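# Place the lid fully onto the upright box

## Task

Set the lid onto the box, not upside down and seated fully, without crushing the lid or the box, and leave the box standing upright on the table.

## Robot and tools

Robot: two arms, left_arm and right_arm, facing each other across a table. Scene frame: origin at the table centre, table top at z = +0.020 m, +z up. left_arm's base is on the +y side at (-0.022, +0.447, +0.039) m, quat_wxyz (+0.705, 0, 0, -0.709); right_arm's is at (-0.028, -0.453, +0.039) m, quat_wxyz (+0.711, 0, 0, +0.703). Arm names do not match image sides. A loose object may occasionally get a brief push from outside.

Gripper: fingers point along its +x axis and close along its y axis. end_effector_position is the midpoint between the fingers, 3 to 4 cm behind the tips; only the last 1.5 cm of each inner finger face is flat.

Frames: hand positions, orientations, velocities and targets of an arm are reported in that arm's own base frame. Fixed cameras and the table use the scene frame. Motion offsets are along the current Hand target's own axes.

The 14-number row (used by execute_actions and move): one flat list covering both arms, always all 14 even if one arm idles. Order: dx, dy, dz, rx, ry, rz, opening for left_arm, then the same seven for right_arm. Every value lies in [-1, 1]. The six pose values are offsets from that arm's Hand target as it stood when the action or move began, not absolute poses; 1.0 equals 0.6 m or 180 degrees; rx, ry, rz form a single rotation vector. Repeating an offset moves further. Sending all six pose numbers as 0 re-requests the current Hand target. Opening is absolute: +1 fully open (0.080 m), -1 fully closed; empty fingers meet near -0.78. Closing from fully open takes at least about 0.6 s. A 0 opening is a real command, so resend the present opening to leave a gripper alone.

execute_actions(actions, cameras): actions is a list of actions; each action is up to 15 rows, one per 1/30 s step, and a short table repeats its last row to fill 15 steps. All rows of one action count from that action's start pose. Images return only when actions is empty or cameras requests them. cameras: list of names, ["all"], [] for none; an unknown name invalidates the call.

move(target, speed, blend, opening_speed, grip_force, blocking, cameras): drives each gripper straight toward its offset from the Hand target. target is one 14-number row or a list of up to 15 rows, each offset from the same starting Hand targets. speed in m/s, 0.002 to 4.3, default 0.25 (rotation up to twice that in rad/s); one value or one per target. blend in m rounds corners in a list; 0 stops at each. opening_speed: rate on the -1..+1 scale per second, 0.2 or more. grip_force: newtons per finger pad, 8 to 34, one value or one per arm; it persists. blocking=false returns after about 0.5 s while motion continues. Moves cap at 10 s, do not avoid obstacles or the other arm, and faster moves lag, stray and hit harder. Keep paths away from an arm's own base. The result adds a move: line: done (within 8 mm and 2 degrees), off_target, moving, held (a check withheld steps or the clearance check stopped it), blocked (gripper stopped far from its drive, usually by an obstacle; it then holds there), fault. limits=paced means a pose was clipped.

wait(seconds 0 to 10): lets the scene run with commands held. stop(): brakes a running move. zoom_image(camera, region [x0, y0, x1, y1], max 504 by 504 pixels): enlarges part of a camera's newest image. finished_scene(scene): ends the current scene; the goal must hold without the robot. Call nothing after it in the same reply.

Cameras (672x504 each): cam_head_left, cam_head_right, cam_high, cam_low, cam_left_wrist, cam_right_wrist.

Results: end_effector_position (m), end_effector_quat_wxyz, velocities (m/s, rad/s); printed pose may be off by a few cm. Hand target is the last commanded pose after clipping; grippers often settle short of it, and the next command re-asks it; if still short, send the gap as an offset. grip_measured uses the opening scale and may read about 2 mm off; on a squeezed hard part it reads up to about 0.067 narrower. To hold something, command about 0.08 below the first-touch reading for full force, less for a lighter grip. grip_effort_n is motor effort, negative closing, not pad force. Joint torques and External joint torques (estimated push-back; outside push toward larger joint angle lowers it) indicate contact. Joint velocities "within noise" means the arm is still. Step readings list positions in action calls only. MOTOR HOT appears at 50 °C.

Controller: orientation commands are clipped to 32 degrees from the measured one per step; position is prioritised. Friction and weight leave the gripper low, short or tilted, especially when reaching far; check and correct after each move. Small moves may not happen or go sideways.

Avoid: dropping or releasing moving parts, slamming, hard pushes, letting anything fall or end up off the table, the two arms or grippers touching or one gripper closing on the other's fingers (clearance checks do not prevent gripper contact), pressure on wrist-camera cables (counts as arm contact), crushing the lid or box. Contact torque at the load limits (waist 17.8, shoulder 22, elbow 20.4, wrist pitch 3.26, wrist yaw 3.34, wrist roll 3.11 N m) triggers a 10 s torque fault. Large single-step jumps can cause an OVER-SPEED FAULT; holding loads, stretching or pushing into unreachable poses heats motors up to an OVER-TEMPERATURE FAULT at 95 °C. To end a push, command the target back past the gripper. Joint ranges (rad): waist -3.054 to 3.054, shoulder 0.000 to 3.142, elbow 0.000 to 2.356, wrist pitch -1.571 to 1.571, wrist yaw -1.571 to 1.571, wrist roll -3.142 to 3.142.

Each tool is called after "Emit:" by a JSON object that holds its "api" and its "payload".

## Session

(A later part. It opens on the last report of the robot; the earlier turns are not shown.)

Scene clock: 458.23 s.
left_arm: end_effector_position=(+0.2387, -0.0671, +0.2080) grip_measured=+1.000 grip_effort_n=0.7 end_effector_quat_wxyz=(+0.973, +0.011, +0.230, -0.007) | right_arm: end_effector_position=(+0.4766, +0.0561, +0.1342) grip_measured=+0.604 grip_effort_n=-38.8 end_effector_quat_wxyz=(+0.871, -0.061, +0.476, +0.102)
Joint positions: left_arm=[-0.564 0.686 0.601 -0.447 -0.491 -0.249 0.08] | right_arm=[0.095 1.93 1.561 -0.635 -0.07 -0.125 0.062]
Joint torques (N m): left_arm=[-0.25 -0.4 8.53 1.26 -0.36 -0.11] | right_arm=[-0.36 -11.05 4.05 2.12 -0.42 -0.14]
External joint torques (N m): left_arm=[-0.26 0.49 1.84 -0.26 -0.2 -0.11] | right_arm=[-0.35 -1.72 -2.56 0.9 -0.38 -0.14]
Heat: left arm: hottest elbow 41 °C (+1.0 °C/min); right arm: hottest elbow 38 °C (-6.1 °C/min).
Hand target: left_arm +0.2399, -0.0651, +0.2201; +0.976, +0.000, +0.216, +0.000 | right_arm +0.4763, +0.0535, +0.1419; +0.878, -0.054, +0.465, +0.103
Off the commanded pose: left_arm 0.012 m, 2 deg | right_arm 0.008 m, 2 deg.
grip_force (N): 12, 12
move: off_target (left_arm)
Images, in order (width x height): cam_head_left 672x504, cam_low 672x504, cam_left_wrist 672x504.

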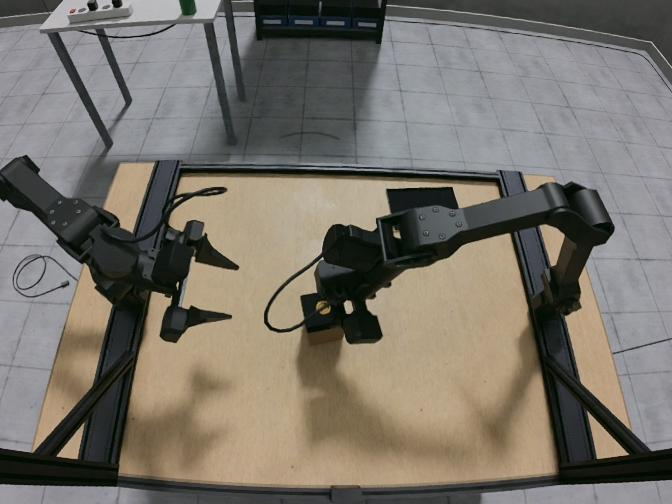

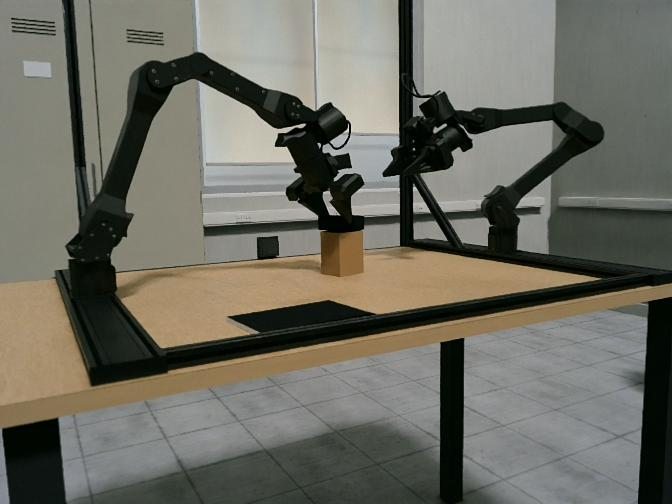

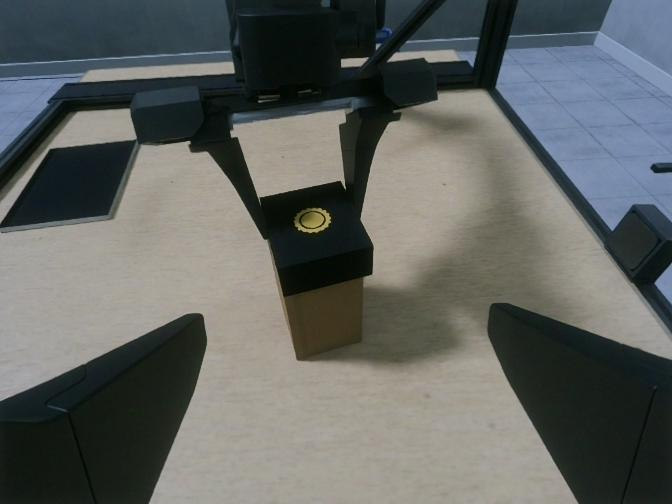

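Emit:
{"api": "move", "payload": {"target": [0.1292, 0.0033, -0.1588, 0, -0.1278, 0, 1, 0, 0, 0, 0, 0, 0, 0.4], "speed": 0.15, "cameras": ["cam_left_wrist", "cam_low"]}}

Emit:
{"api": "zoom_image", "payload": {"camera": "cam_left_wrist", "region": [230, 150, 430, 370]}}

Emit:
{"api": "zoom_image", "payload": {"camera": "cam_low", "region": [310, 210, 370, 255]}}

Scene clock: 585.97 s.
left_arm: end_effector_position=(+0.2718, -0.0663, +0.0994) grip_measured=+1.000 grip_effort_n=1.6 end_effector_quat_wxyz=(+0.997, +0.003, +0.079, +0.021) | right_arm: end_effector_position=(+0.4766, +0.0561, +0.1342) grip_measured=+0.604 grip_effort_n=-38.8 end_effector_quat_wxyz=(+0.871, -0.061, +0.476, +0.102)
Joint positions: left_arm=[-0.534 1.361 0.008 1.165 -0.569 -0.091 0.08] | right_arm=[0.095 1.93 1.561 -0.635 -0.07 -0.125 0.062]
Joint torques (N m): left_arm=[-0.25 -1.69 2.31 2.49 -0.25 -0.04] | right_arm=[-0.46 -11.05 4.04 2.12 -0.45 -0.14]
External joint torques (N m): left_arm=[-0.25 0.72 -1.7 0.9 -0.19 -0.05] | right_arm=[-0.5 -1.81 -2.5 0.92 -0.41 -0.14]
Heat: left arm: hottest elbow 41 °C (-1.0 °C/min); right arm: hottest shoulder 46 °C (+2.0 °C/min).
Hand target: left_arm +0.2700, -0.0630, +0.1010; +1.000, +0.000, +0.017, +0.000 | right_arm +0.4763, +0.0535, +0.1419; +0.878, -0.054, +0.465, +0.103
Off the commanded pose: left_arm 0.004 m, 7 deg | right_arm 0.008 m, 2 deg.
joint sent to its limit (left arm) — joint 3 (elbow), lower limit, where the elbow is as bent as it goes. The joint targets are off in position and orientation.
grip_force (N): 12, 12
move: off_target (left_arm)
Images, in order (width x height): cam_low 672x504, cam_left_wrist 672x504.

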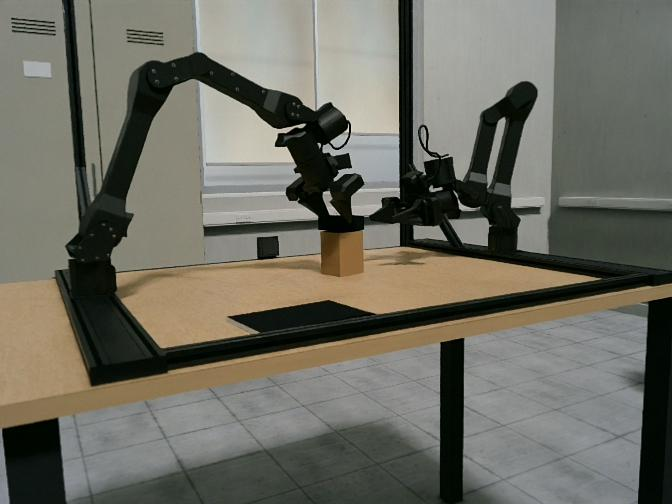

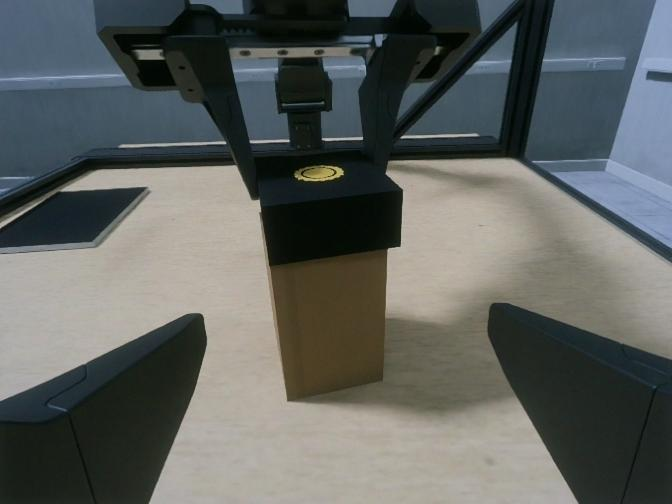

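Scaled by 2.291 from the camera's 672x504 image, which has a finer 960x720 frame.

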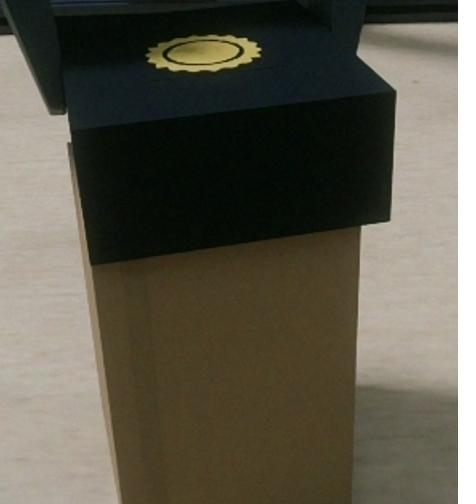

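Scaled by 8.400 from the camera's 672x504 image, which has a finer 960x720 frame.

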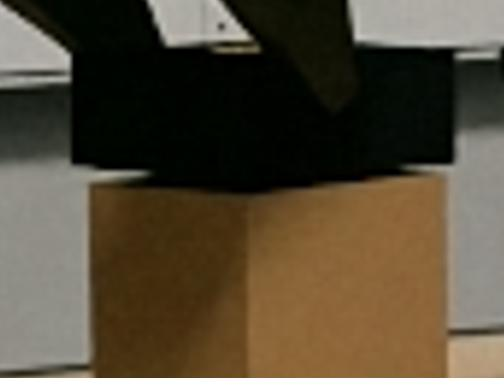

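Emit:
{"api": "move", "payload": {"target": [0, 0, 0, 0, 0, 0, 1, -0.0029, -0.0071, -0.0013, -0.0069, 0, 0.0047, 0.4], "speed": 0.06, "cameras": ["cam_low", "cam_left_wrist"]}}

Emit:
{"api": "zoom_image", "payload": {"camera": "cam_left_wrist", "region": [230, 150, 430, 410]}}

Emit:
{"api": "zoom_image", "payload": {"camera": "cam_low", "region": [310, 210, 370, 255]}}

Scene clock: 634.00 s.
left_arm: end_effector_position=(+0.2718, -0.0663, +0.0994) grip_measured=+1.000 grip_effort_n=0.2 end_effector_quat_wxyz=(+0.997, +0.003, +0.079, +0.021) | right_arm: end_effector_position=(+0.4773, +0.0486, +0.1352) grip_measured=+0.604 grip_effort_n=-39.3 end_effector_quat_wxyz=(+0.872, -0.061, +0.474, +0.108)
Joint positions: left_arm=[-0.534 1.361 0.008 1.165 -0.569 -0.091 0.08] | right_arm=[0.072 1.929 1.561 -0.635 -0.093 -0.151 0.062]
Joint torques (N m): left_arm=[-0.22 -1.79 2.33 2.39 -0.23 -0.05] | right_arm=[-0.49 -11.07 4.16 1.58 -0.45 -0.13]
External joint torques (N m): left_arm=[-0.22 0.64 -1.67 0.8 -0.17 -0.05] | right_arm=[-0.46 -1.96 -2.31 0.4 -0.4 -0.13]
Heat: left arm: hottest wrist pitch 37 °C (+9.0 °C/min); right arm: hottest shoulder 47 °C (+1.0 °C/min).
Hand target: left_arm +0.2709, -0.0635, +0.1016; +0.997, +0.001, +0.073, +0.028 (not the last commanded pose) | right_arm +0.4757, +0.0490, +0.1429; +0.876, -0.060, +0.464, +0.115
Off the commanded pose: left_arm 0.004 m, 7 deg | right_arm 0.008 m, 1 deg.
grip_force (N): 12, 12
move: off_target (left_arm)
Images, in order (width x height): cam_low 672x504, cam_left_wrist 672x504.

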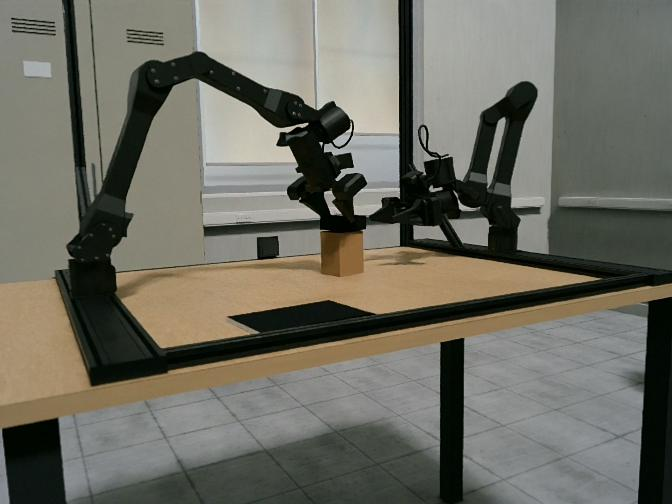

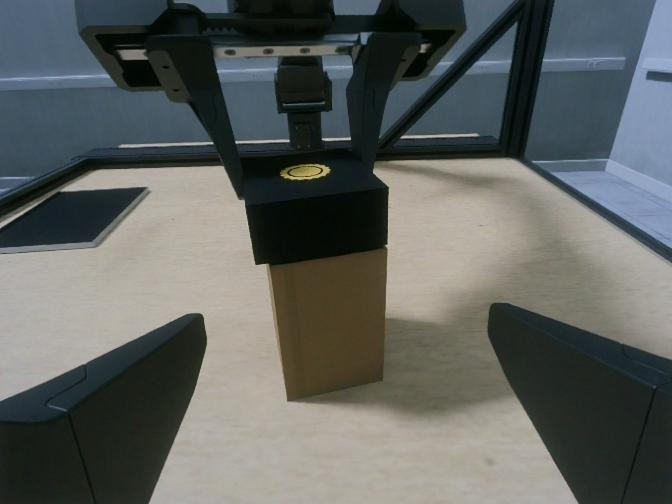

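Scaled by 1.938 from the camera's 672x504 image, which has a finer 960x720 frame.

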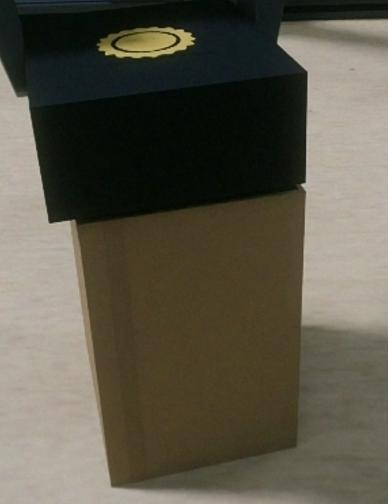

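Scaled by 8.400 from the camera's 672x504 image, which has a finer 960x720 frame.

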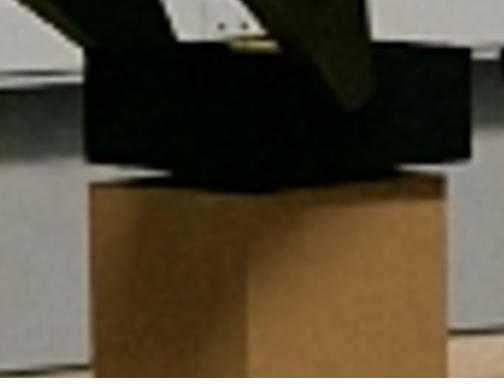

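Emit:
{"api": "move", "payload": {"target": [0, 0, 0, 0, 0, 0, 1, -0.0008, 0.0062, 0.0006, -0.002, 0, 0.0014, 0.4], "speed": 0.06, "cameras": ["cam_low", "cam_left_wrist"]}}

Emit:
{"api": "zoom_image", "payload": {"camera": "cam_left_wrist", "region": [240, 180, 400, 280]}}

Emit:
{"api": "zoom_image", "payload": {"camera": "cam_left_wrist", "region": [260, 240, 400, 410]}}

Emit:
{"api": "zoom_image", "payload": {"camera": "cam_low", "region": [310, 210, 370, 255]}}

Scene clock: 655.83 s.
left_arm: end_effector_position=(+0.2718, -0.0663, +0.0994) grip_measured=+1.000 grip_effort_n=0.7 end_effector_quat_wxyz=(+0.997, +0.003, +0.079, +0.021) | right_arm: end_effector_position=(+0.4769, +0.0517, +0.1366) grip_measured=+0.604 grip_effort_n=-38.8 end_effector_quat_wxyz=(+0.872, -0.064, +0.472, +0.112)
Joint positions: left_arm=[-0.534 1.361 0.008 1.165 -0.569 -0.091 0.08] | right_arm=[0.079 1.926 1.561 -0.635 -0.094 -0.154 0.062]
Joint torques (N m): left_arm=[-0.21 -1.77 2.34 2.39 -0.24 -0.05] | right_arm=[0.29 -11.05 4.17 1.48 -0.43 -0.12]
External joint torques (N m): left_arm=[-0.22 0.65 -1.66 0.8 -0.17 -0.05] | right_arm=[0.41 -1.82 -2.35 0.29 -0.39 -0.12]
Heat: left arm: hottest wrist pitch 37 °C (+5.0 °C/min); right arm: hottest shoulder 43 °C (-4.0 °C/min).
Hand target: left_arm +0.2709, -0.0635, +0.1016; +0.997, +0.001, +0.073, +0.028 | right_arm +0.4747, +0.0526, +0.1435; +0.876, -0.062, +0.464, +0.118
Off the commanded pose: left_arm 0.004 m, 1 deg | right_arm 0.007 m, 1 deg.
grip_force (N): 12, 12
move: done
Images, in order (width x height): cam_low 672x504, cam_left_wrist 672x504.

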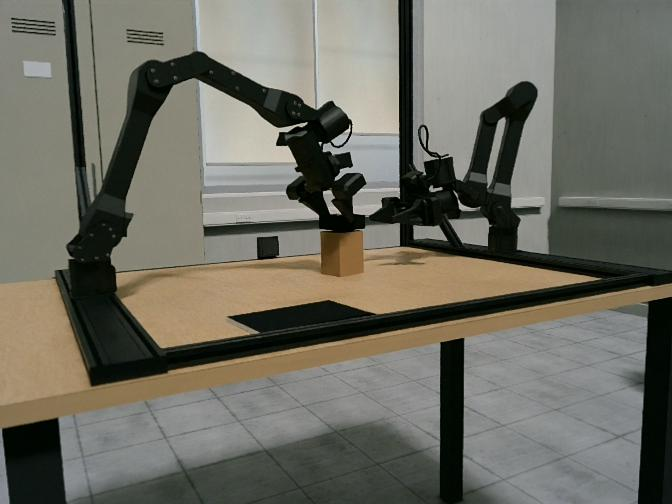

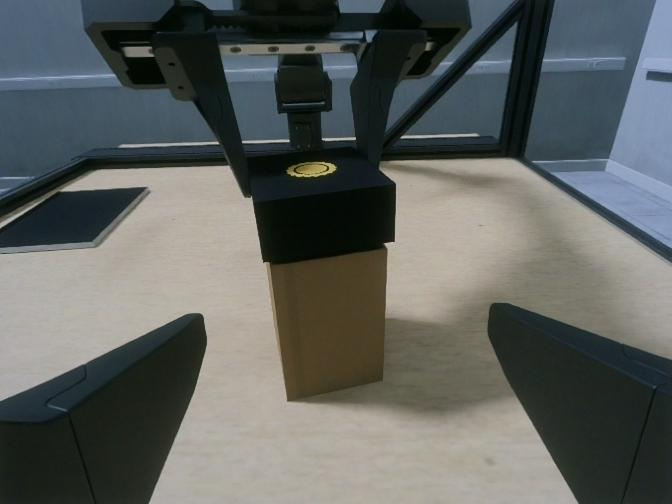

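Scaled by 3.150 from the camera's 672x504 image, which has a finer 960x720 frame.

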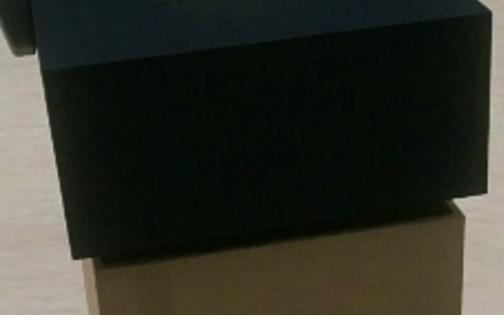

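Scaled by 2.965 from the camera's 672x504 image, which has a finer 960x720 frame.

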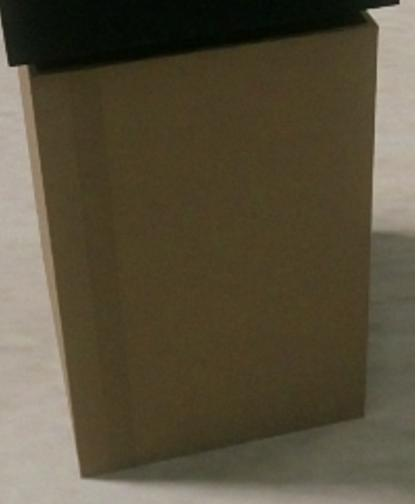

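Scaled by 8.400 from the camera's 672x504 image, which has a finer 960x720 frame.

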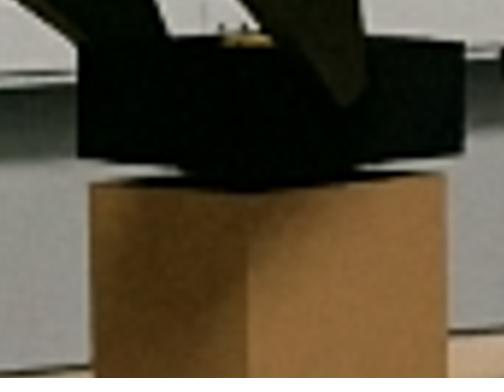

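Emit:
{"api": "move", "payload": {"target": [0, 0, 0, 0, 0, 0, 1, 0.0043, 0.0006, -0.0056, 0.0046, 0, -0.0031, 0.4], "speed": 0.05, "cameras": ["cam_low", "cam_left_wrist", "cam_head_left"]}}

Emit:
{"api": "zoom_image", "payload": {"camera": "cam_left_wrist", "region": [240, 180, 400, 280]}}

Emit:
{"api": "zoom_image", "payload": {"camera": "cam_low", "region": [310, 210, 370, 255]}}

Emit:
{"api": "zoom_image", "payload": {"camera": "cam_head_left", "region": [285, 285, 365, 355]}}

Scene clock: 689.50 s.
left_arm: end_effector_position=(+0.2718, -0.0663, +0.0994) grip_measured=+1.000 grip_effort_n=0.7 end_effector_quat_wxyz=(+0.997, +0.003, +0.079, +0.021) | right_arm: end_effector_position=(+0.4741, +0.0537, +0.1323) grip_measured=+0.604 grip_effort_n=-38.8 end_effector_quat_wxyz=(+0.871, -0.063, +0.474, +0.113)
Joint positions: left_arm=[-0.534 1.361 0.008 1.165 -0.569 -0.091 0.08] | right_arm=[0.083 1.921 1.539 -0.623 -0.094 -0.15 0.062]
Joint torques (N m): left_arm=[-0.23 -1.79 2.35 2.39 -0.23 -0.05] | right_arm=[0.35 -11 4.04 2.12 0.02 0.08]
External joint torques (N m): left_arm=[-0.24 0.65 -1.65 0.8 -0.17 -0.05] | right_arm=[0.39 -1.67 -2.6 0.9 0.06 0.07]
Heat: left arm: hottest wrist pitch 38 °C (+1.0 °C/min); right arm: hottest shoulder 43 °C (-4.0 °C/min).
Hand target: left_arm +0.2709, -0.0635, +0.1016; +0.997, +0.001, +0.073, +0.028 | right_arm +0.4734, +0.0526, +0.1395; +0.877, -0.058, +0.464, +0.111
Off the commanded pose: left_arm 0.004 m, 1 deg | right_arm 0.007 m, 1 deg.
grip_force (N): 12, 12
move: done
Images, in order (width x height): cam_head_left 672x504, cam_low 672x504, cam_left_wrist 672x504.

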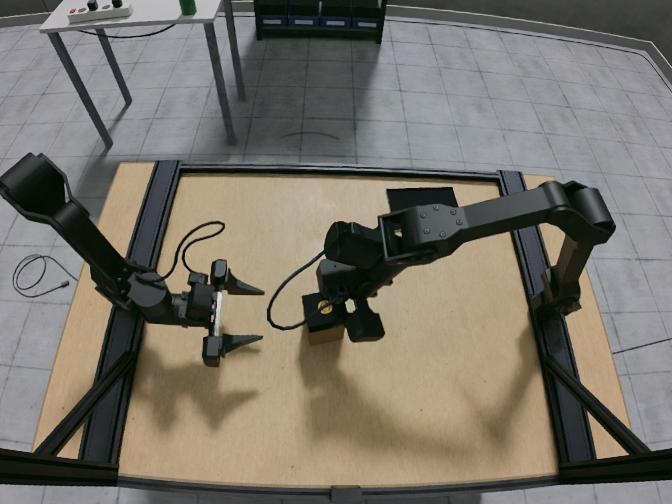

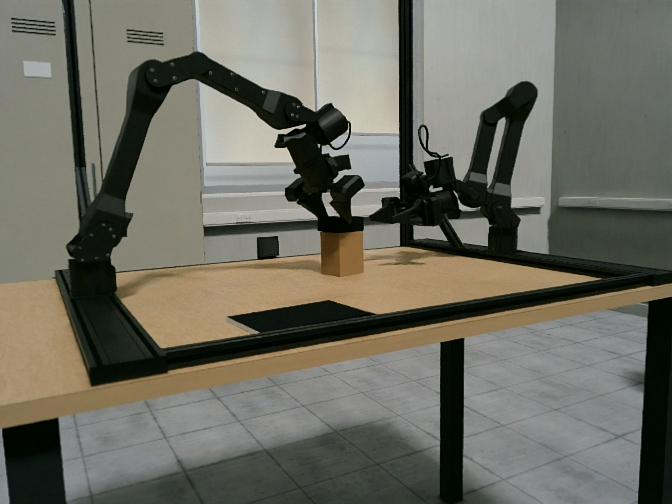

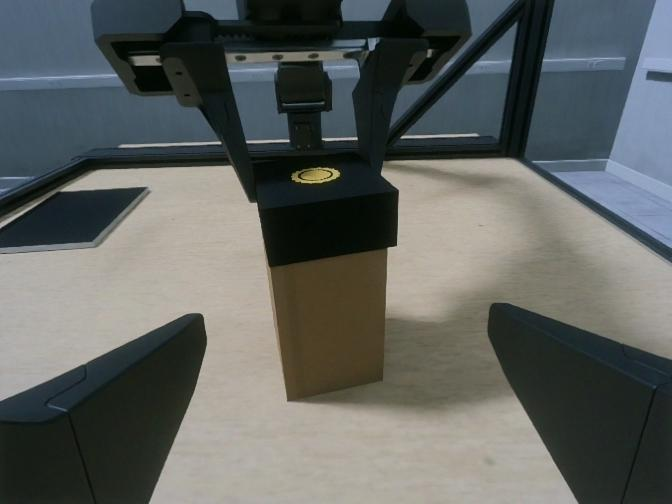

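Scaled by 3.150 from the camera's 672x504 image, which has a finer 960x720 frame.

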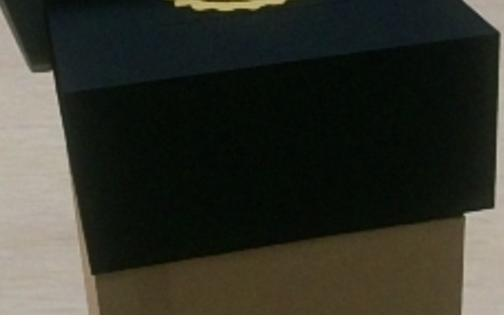

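Scaled by 8.400 from the camera's 672x504 image, which has a finer 960x720 frame.

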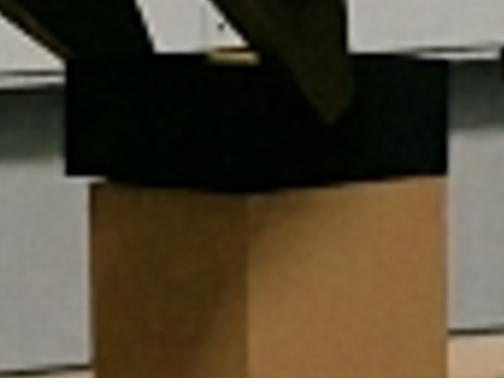

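Scaled by 6.300 from the camera's 672x504 image, which has a finer 960x720 frame.

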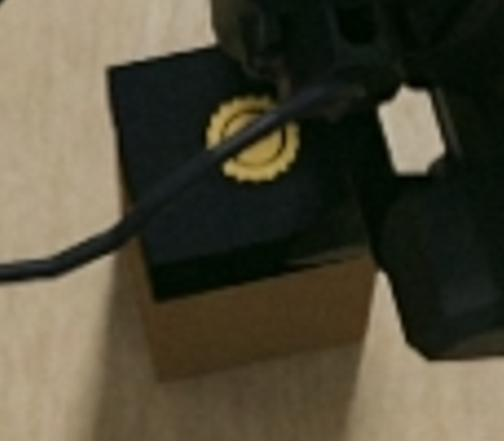

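Emit:
{"api": "move", "payload": {"target": [[0, 0, 0, 0, 0, 0, 1, -0.0018, -0.0045, 0.0062, 0.0138, 0, -0.0093, 0.4], [0, 0, 0, 0, 0, 0, 1, 0.0006, -0.0037, 0.0038, 0.0083, 0, -0.0056, 0.4]], "speed": 0.05, "cameras": ["cam_low", "cam_left_wrist"]}}

Emit:
{"api": "zoom_image", "payload": {"camera": "cam_left_wrist", "region": [240, 180, 400, 280]}}

Emit:
{"api": "zoom_image", "payload": {"camera": "cam_low", "region": [310, 210, 370, 255]}}

Scene clock: 728.20 s.
left_arm: end_effector_position=(+0.2718, -0.0663, +0.0994) grip_measured=+1.000 grip_effort_n=0.2 end_effector_quat_wxyz=(+0.997, +0.003, +0.079, +0.021) | right_arm: end_effector_position=(+0.4744, +0.0520, +0.1320) grip_measured=+0.604 grip_effort_n=-39.3 end_effector_quat_wxyz=(+0.872, -0.055, +0.477, +0.096)
Joint positions: left_arm=[-0.534 1.361 0.008 1.165 -0.569 -0.091 0.08] | right_arm=[0.088 1.921 1.539 -0.623 -0.068 -0.114 0.062]
Joint torques (N m): left_arm=[-0.21 -1.78 2.34 2.39 -0.23 -0.04] | right_arm=[0 -10.21 5.2 1.85 -0.25 -0.14]
External joint torques (N m): left_arm=[-0.23 0.63 -1.64 0.81 -0.16 -0.05] | right_arm=[0.02 -1.02 -1.37 0.64 -0.22 -0.14]
Heat: left arm: hottest wrist pitch 39 °C (+1.0 °C/min); right arm: hottest shoulder 41 °C (-2.0 °C/min).
Hand target: left_arm +0.2709, -0.0635, +0.1016; +0.997, +0.001, +0.073, +0.028 | right_arm +0.4759, +0.0509, +0.1405; +0.878, -0.051, +0.465, +0.097
Off the commanded pose: left_arm 0.004 m, 1 deg | right_arm 0.009 m, 2 deg.
grip_force (N): 12, 12
move: off_target (right_arm)
Images, in order (width x height): cam_low 672x504, cam_left_wrist 672x504.

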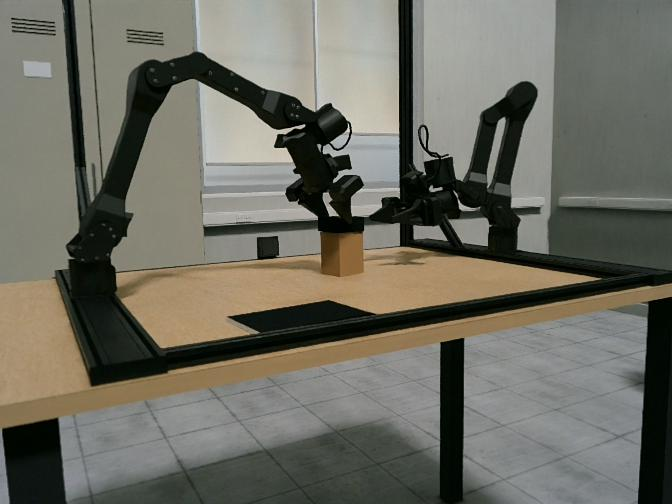

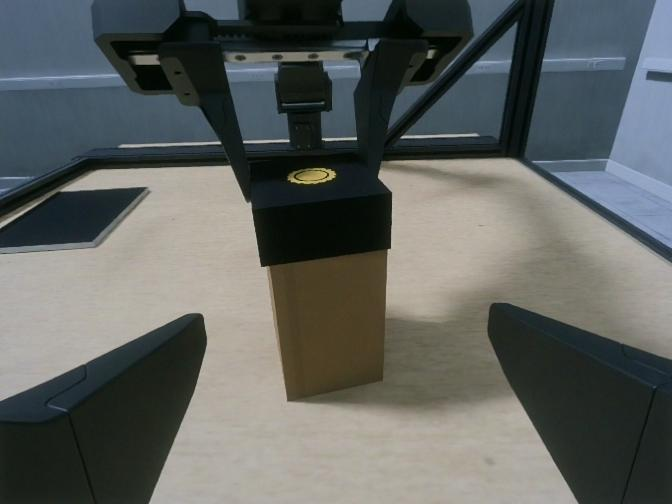

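Scaled by 3.150 from the camera's 672x504 image, which has a finer 960x720 frame.

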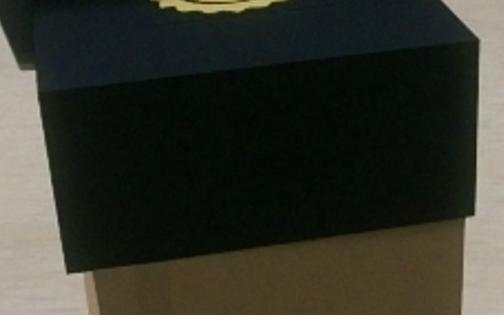

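Scaled by 8.400 from the camera's 672x504 image, which has a finer 960x720 frame.

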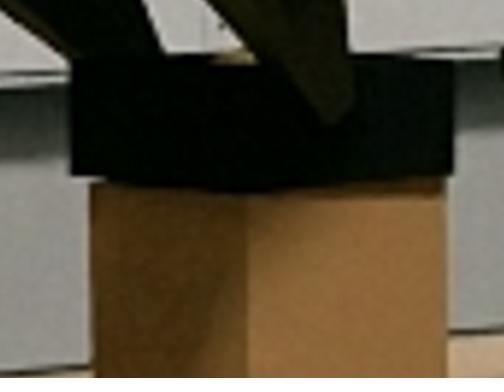

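Emit:
{"api": "move", "payload": {"target": [[0, 0, 0, 0, 0, 0, 1, -0.0017, 0.0038, 0.0065, 0, 0, 0, 0.4], [0, 0, 0, 0, 0, 0, 1, 0.0038, 0.0038, 0.0027, 0, 0, 0, 0.4]], "speed": 0.05, "cameras": ["cam_low", "cam_left_wrist"]}}

Emit:
{"api": "zoom_image", "payload": {"camera": "cam_left_wrist", "region": [240, 180, 400, 280]}}

Emit:
{"api": "zoom_image", "payload": {"camera": "cam_low", "region": [310, 210, 370, 255]}}

Scene clock: 757.37 s.
left_arm: end_effector_position=(+0.2718, -0.0663, +0.0994) grip_measured=+1.000 grip_effort_n=0.7 end_effector_quat_wxyz=(+0.997, +0.003, +0.079, +0.021) | right_arm: end_effector_position=(+0.4741, +0.0520, +0.1318) grip_measured=+0.604 grip_effort_n=-38.8 end_effector_quat_wxyz=(+0.872, -0.055, +0.477, +0.096)
Joint positions: left_arm=[-0.534 1.361 0.008 1.165 -0.569 -0.091 0.08] | right_arm=[0.088 1.921 1.539 -0.624 -0.068 -0.114 0.062]
Joint torques (N m): left_arm=[-0.23 -1.79 2.33 2.39 -0.24 -0.05] | right_arm=[0.37 -9.14 6.05 2.04 -0.07 0.03]
External joint torques (N m): left_arm=[-0.24 0.63 -1.66 0.81 -0.18 -0.05] | right_arm=[0.38 -0.03 -0.48 0.84 -0.04 0.03]
Heat: left arm: hottest wrist pitch 39 °C (+1.0 °C/min); right arm: hottest shoulder 40 °C (-2.0 °C/min).
Hand target: left_arm +0.2709, -0.0635, +0.1016; +0.997, +0.001, +0.073, +0.028 | right_arm +0.4780, +0.0537, +0.1395; +0.878, -0.051, +0.465, +0.097
Off the commanded pose: left_arm 0.004 m, 1 deg | right_arm 0.009 m, 2 deg.
grip_force (N): 12, 12
move: off_target (right_arm)
Images, in order (width x height): cam_low 672x504, cam_left_wrist 672x504.

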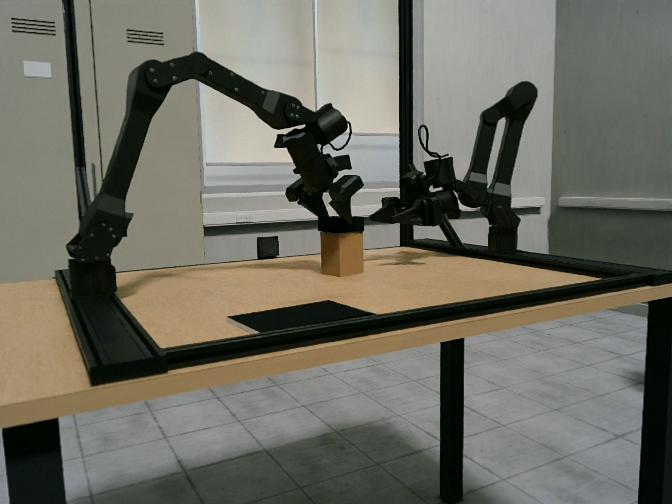

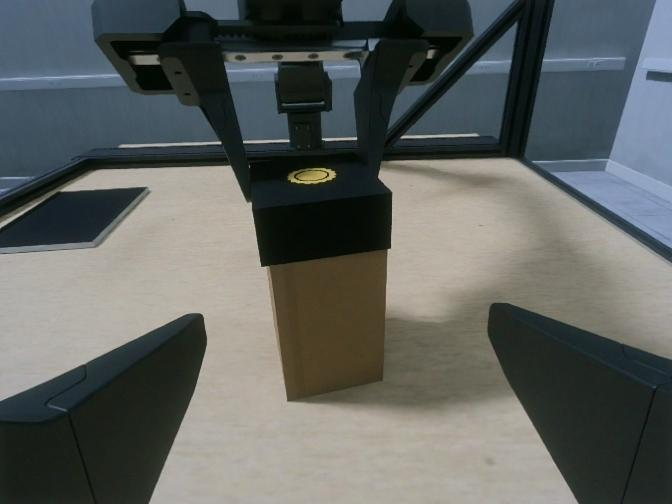

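Scaled by 3.150 from the camera's 672x504 image, which has a finer 960x720 frame.

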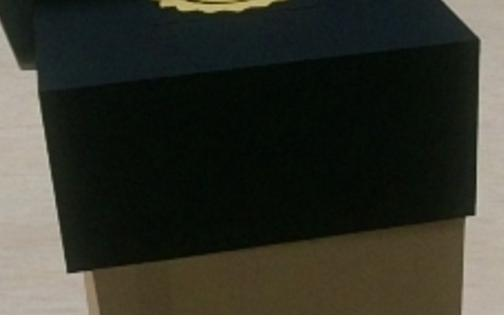

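Scaled by 8.400 from the camera's 672x504 image, which has a finer 960x720 frame.

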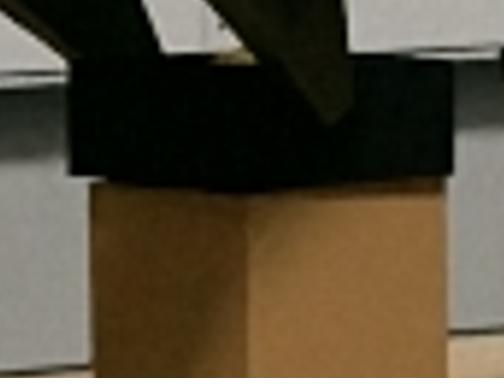

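Emit:
{"api": "move", "payload": {"target": [[0, 0, 0, 0, 0, 0, 1, -0.0142, 0.0005, 0.0118, 0, 0, 0, 0.4], [0, 0, 0, 0, 0, 0, 1, 0.0025, 0.0003, -0.0007, 0, 0, 0, 0.4]], "speed": 0.05, "cameras": ["cam_low", "cam_left_wrist"]}}

Emit:
{"api": "zoom_image", "payload": {"camera": "cam_left_wrist", "region": [240, 180, 400, 280]}}

Emit:
{"api": "zoom_image", "payload": {"camera": "cam_low", "region": [310, 210, 370, 255]}}

Scene clock: 779.43 s.
left_arm: end_effector_position=(+0.2718, -0.0663, +0.0994) grip_measured=+1.000 grip_effort_n=0.2 end_effector_quat_wxyz=(+0.997, +0.003, +0.079, +0.021) | right_arm: end_effector_position=(+0.4784, +0.0546, +0.1390) grip_measured=+0.604 grip_effort_n=-38.8 end_effector_quat_wxyz=(+0.877, -0.056, +0.468, +0.097)
Joint positions: left_arm=[-0.534 1.361 0.008 1.165 -0.569 -0.091 0.08] | right_arm=[0.092 1.921 1.557 -0.621 -0.068 -0.114 0.062]
Joint torques (N m): left_arm=[-0.21 -1.79 2.32 2.4 -0.24 -0.05] | right_arm=[0.13 -8.84 4.15 2.16 -0.07 0.05]
External joint torques (N m): left_arm=[-0.21 0.62 -1.67 0.81 -0.18 -0.05] | right_arm=[0.14 0.32 -2.38 0.94 -0.03 0.05]
Heat: left arm: hottest wrist pitch 39 °C (+0.0 °C/min); right arm: hottest shoulder 39 °C (-2.0 °C/min).
Hand target: left_arm +0.2709, -0.0635, +0.1016; +0.997, +0.001, +0.073, +0.028 | right_arm +0.4784, +0.0540, +0.1380; +0.878, -0.051, +0.465, +0.097
Off the commanded pose: left_arm 0.004 m, 1 deg | right_arm 0.001 m, 1 deg.
grip_force (N): 12, 12
move: done
Images, in order (width x height): cam_low 672x504, cam_left_wrist 672x504.

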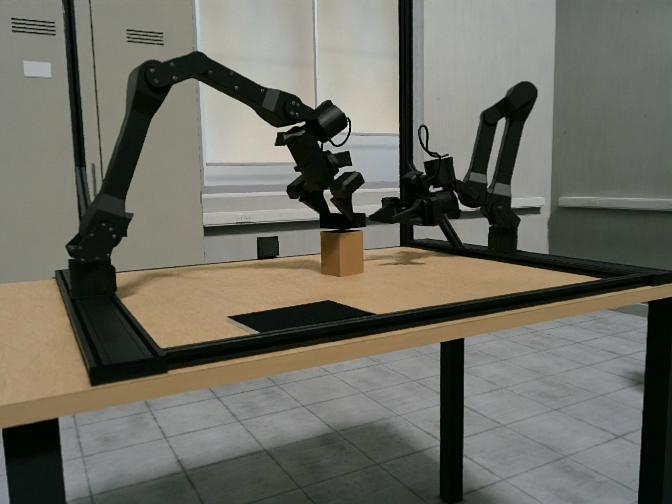

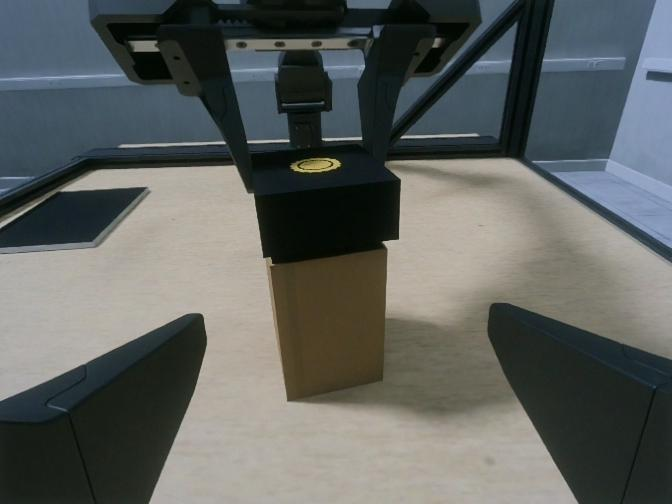

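Scaled by 3.150 from the camera's 672x504 image, which has a finer 960x720 frame.

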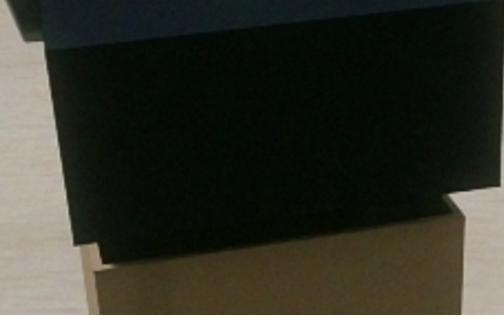

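Scaled by 8.400 from the camera's 672x504 image, which has a finer 960x720 frame.

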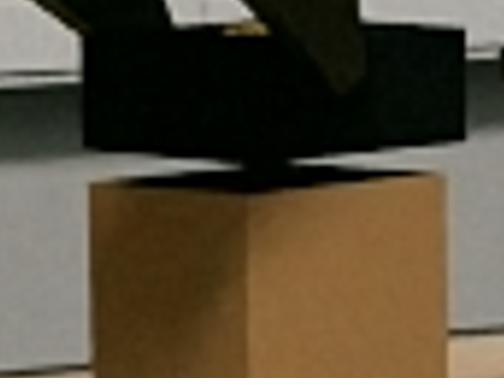

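Emit:
{"api": "move", "payload": {"target": [0, 0, 0, 0, 0, 0, 1, 0.0007, -0.0009, -0.0046, 0, 0, 0, 0.4], "speed": 0.04, "cameras": ["cam_low", "cam_left_wrist"]}}

Emit:
{"api": "zoom_image", "payload": {"camera": "cam_left_wrist", "region": [240, 180, 400, 280]}}

Emit:
{"api": "zoom_image", "payload": {"camera": "cam_low", "region": [310, 210, 370, 255]}}

Scene clock: 805.87 s.
left_arm: end_effector_position=(+0.2718, -0.0663, +0.0994) grip_measured=+1.000 grip_effort_n=-0.2 end_effector_quat_wxyz=(+0.997, +0.003, +0.079, +0.021) | right_arm: end_effector_position=(+0.4767, +0.0544, +0.1340) grip_measured=+0.604 grip_effort_n=-38.8 end_effector_quat_wxyz=(+0.875, -0.056, +0.471, +0.098)
Joint positions: left_arm=[-0.534 1.361 0.008 1.165 -0.569 -0.091 0.08] | right_arm=[0.092 1.921 1.541 -0.611 -0.068 -0.114 0.062]
Joint torques (N m): left_arm=[-0.23 -1.78 2.34 2.39 -0.24 -0.05] | right_arm=[0.06 -9.51 4.04 2.13 -0.11 0.01]
External joint torques (N m): left_arm=[-0.25 0.66 -1.69 0.79 -0.17 -0.05] | right_arm=[0.14 -0.31 -2.52 0.91 -0.09 0.01]
Heat: left arm: hottest wrist pitch 40 °C (+1.0 °C/min); right arm: hottest shoulder 38 °C (-3.0 °C/min).
Hand target: left_arm +0.2709, -0.0635, +0.1016; +0.997, +0.001, +0.073, +0.028 | right_arm +0.4766, +0.0530, +0.1361; +0.878, -0.051, +0.465, +0.097
Off the commanded pose: left_arm 0.004 m, 1 deg | right_arm 0.003 m, 1 deg.
grip_force (N): 12, 12
move: done
Images, in order (width x height): cam_low 672x504, cam_left_wrist 672x504.

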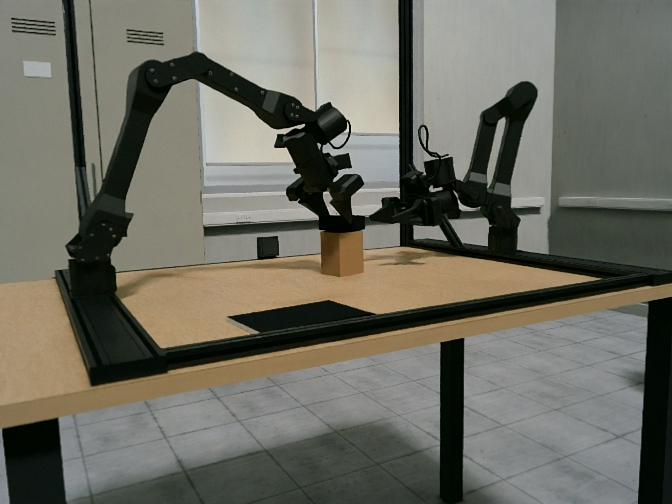

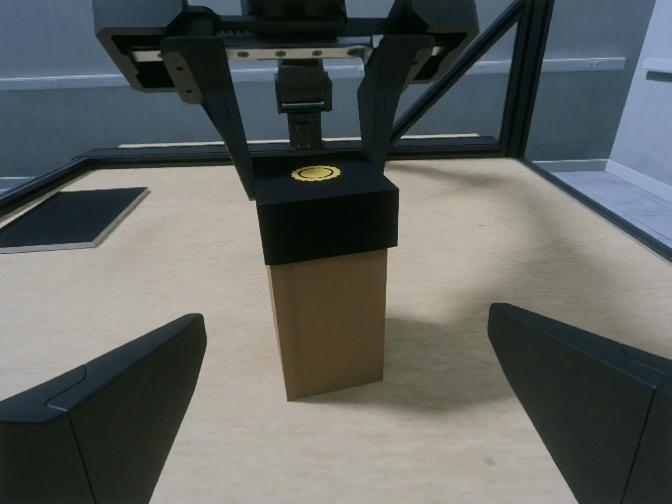

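Scaled by 3.150 from the camera's 672x504 image, which has a finer 960x720 frame.

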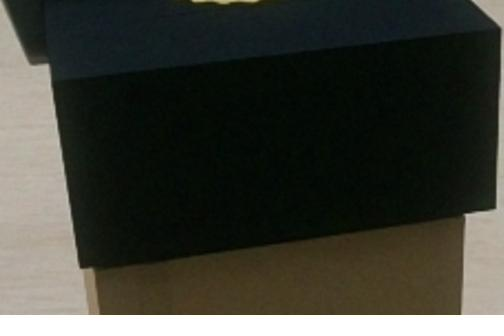

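Scaled by 8.400 from the camera's 672x504 image, which has a finer 960x720 frame.

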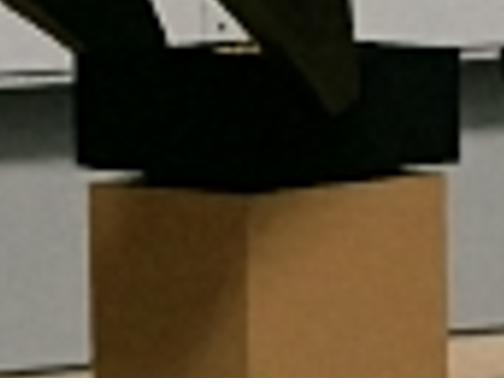

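Emit:
{"api": "move", "payload": {"target": [0, 0, 0, 0, 0, 0, 1, 0.0037, -0.0031, -0.0033, 0, 0, 0, 0.4], "speed": 0.04, "cameras": ["cam_low", "cam_left_wrist"]}}

Emit:
{"api": "zoom_image", "payload": {"camera": "cam_left_wrist", "region": [240, 180, 400, 280]}}

Emit:
{"api": "zoom_image", "payload": {"camera": "cam_low", "region": [310, 210, 370, 255]}}

Scene clock: 819.10 s.
left_arm: end_effector_position=(+0.2718, -0.0663, +0.0994) grip_measured=+1.000 grip_effort_n=0.7 end_effector_quat_wxyz=(+0.997, +0.003, +0.079, +0.021) | right_arm: end_effector_position=(+0.4763, +0.0544, +0.1313) grip_measured=+0.604 grip_effort_n=-38.8 end_effector_quat_wxyz=(+0.875, -0.056, +0.471, +0.098)
Joint positions: left_arm=[-0.534 1.361 0.008 1.165 -0.569 -0.091 0.08] | right_arm=[0.092 1.921 1.53 -0.6 -0.068 -0.114 0.062]
Joint torques (N m): left_arm=[-0.22 -1.8 2.34 2.39 -0.23 -0.05] | right_arm=[-0.44 -9.45 4.03 2.14 -0.22 -0.1]
External joint torques (N m): left_arm=[-0.23 0.65 -1.72 0.79 -0.17 -0.05] | right_arm=[-0.44 -0.26 -2.53 0.92 -0.19 -0.11]
Heat: left arm: hottest wrist pitch 40 °C (+1.0 °C/min); right arm: hottest shoulder 38 °C (-2.0 °C/min).
Hand target: left_arm +0.2709, -0.0635, +0.1016; +0.997, +0.001, +0.073, +0.028 | right_arm +0.4766, +0.0511, +0.1332; +0.878, -0.051, +0.465, +0.097
Off the commanded pose: left_arm 0.004 m, 1 deg | right_arm 0.004 m, 1 deg.
grip_force (N): 12, 12
move: done
Images, in order (width x height): cam_low 672x504, cam_left_wrist 672x504.

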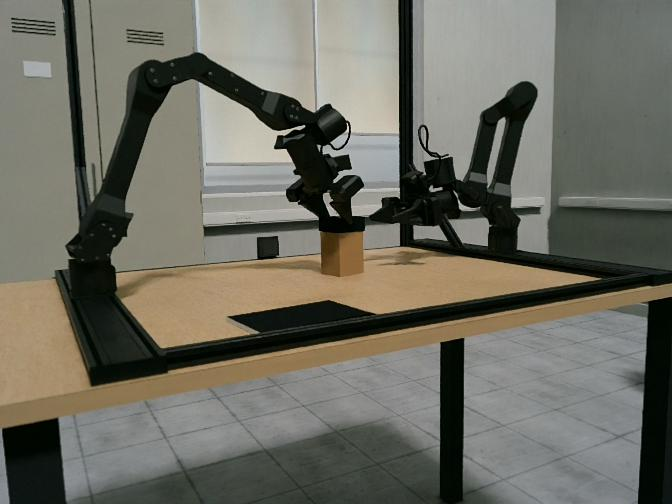

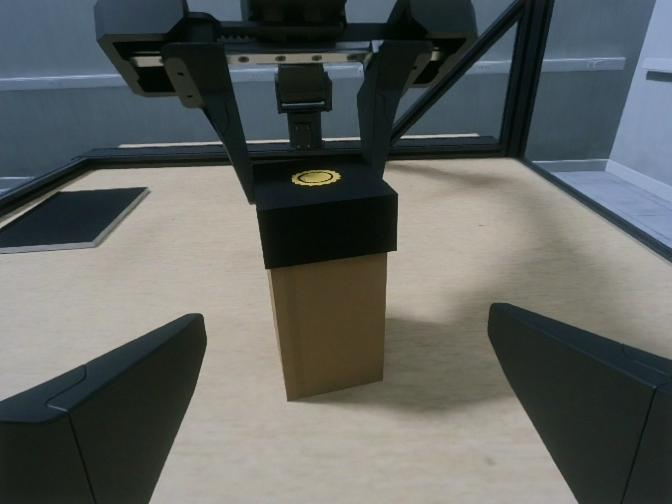

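Scaled by 3.150 from the camera's 672x504 image, which has a finer 960x720 frame.

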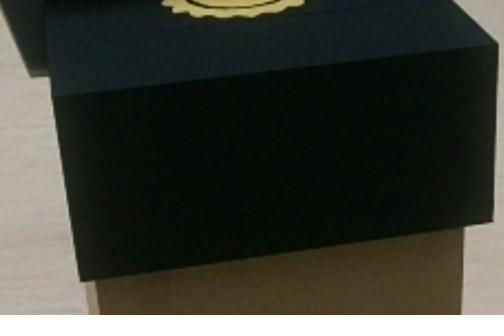

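Scaled by 8.400 from the camera's 672x504 image, which has a finer 960x720 frame.

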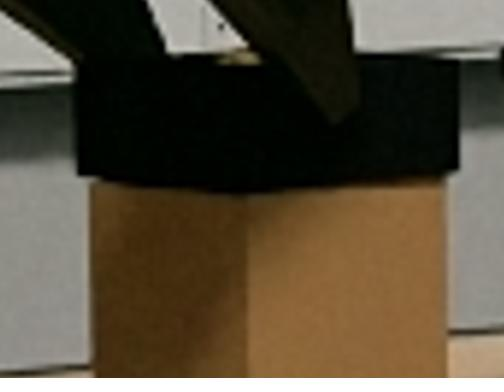

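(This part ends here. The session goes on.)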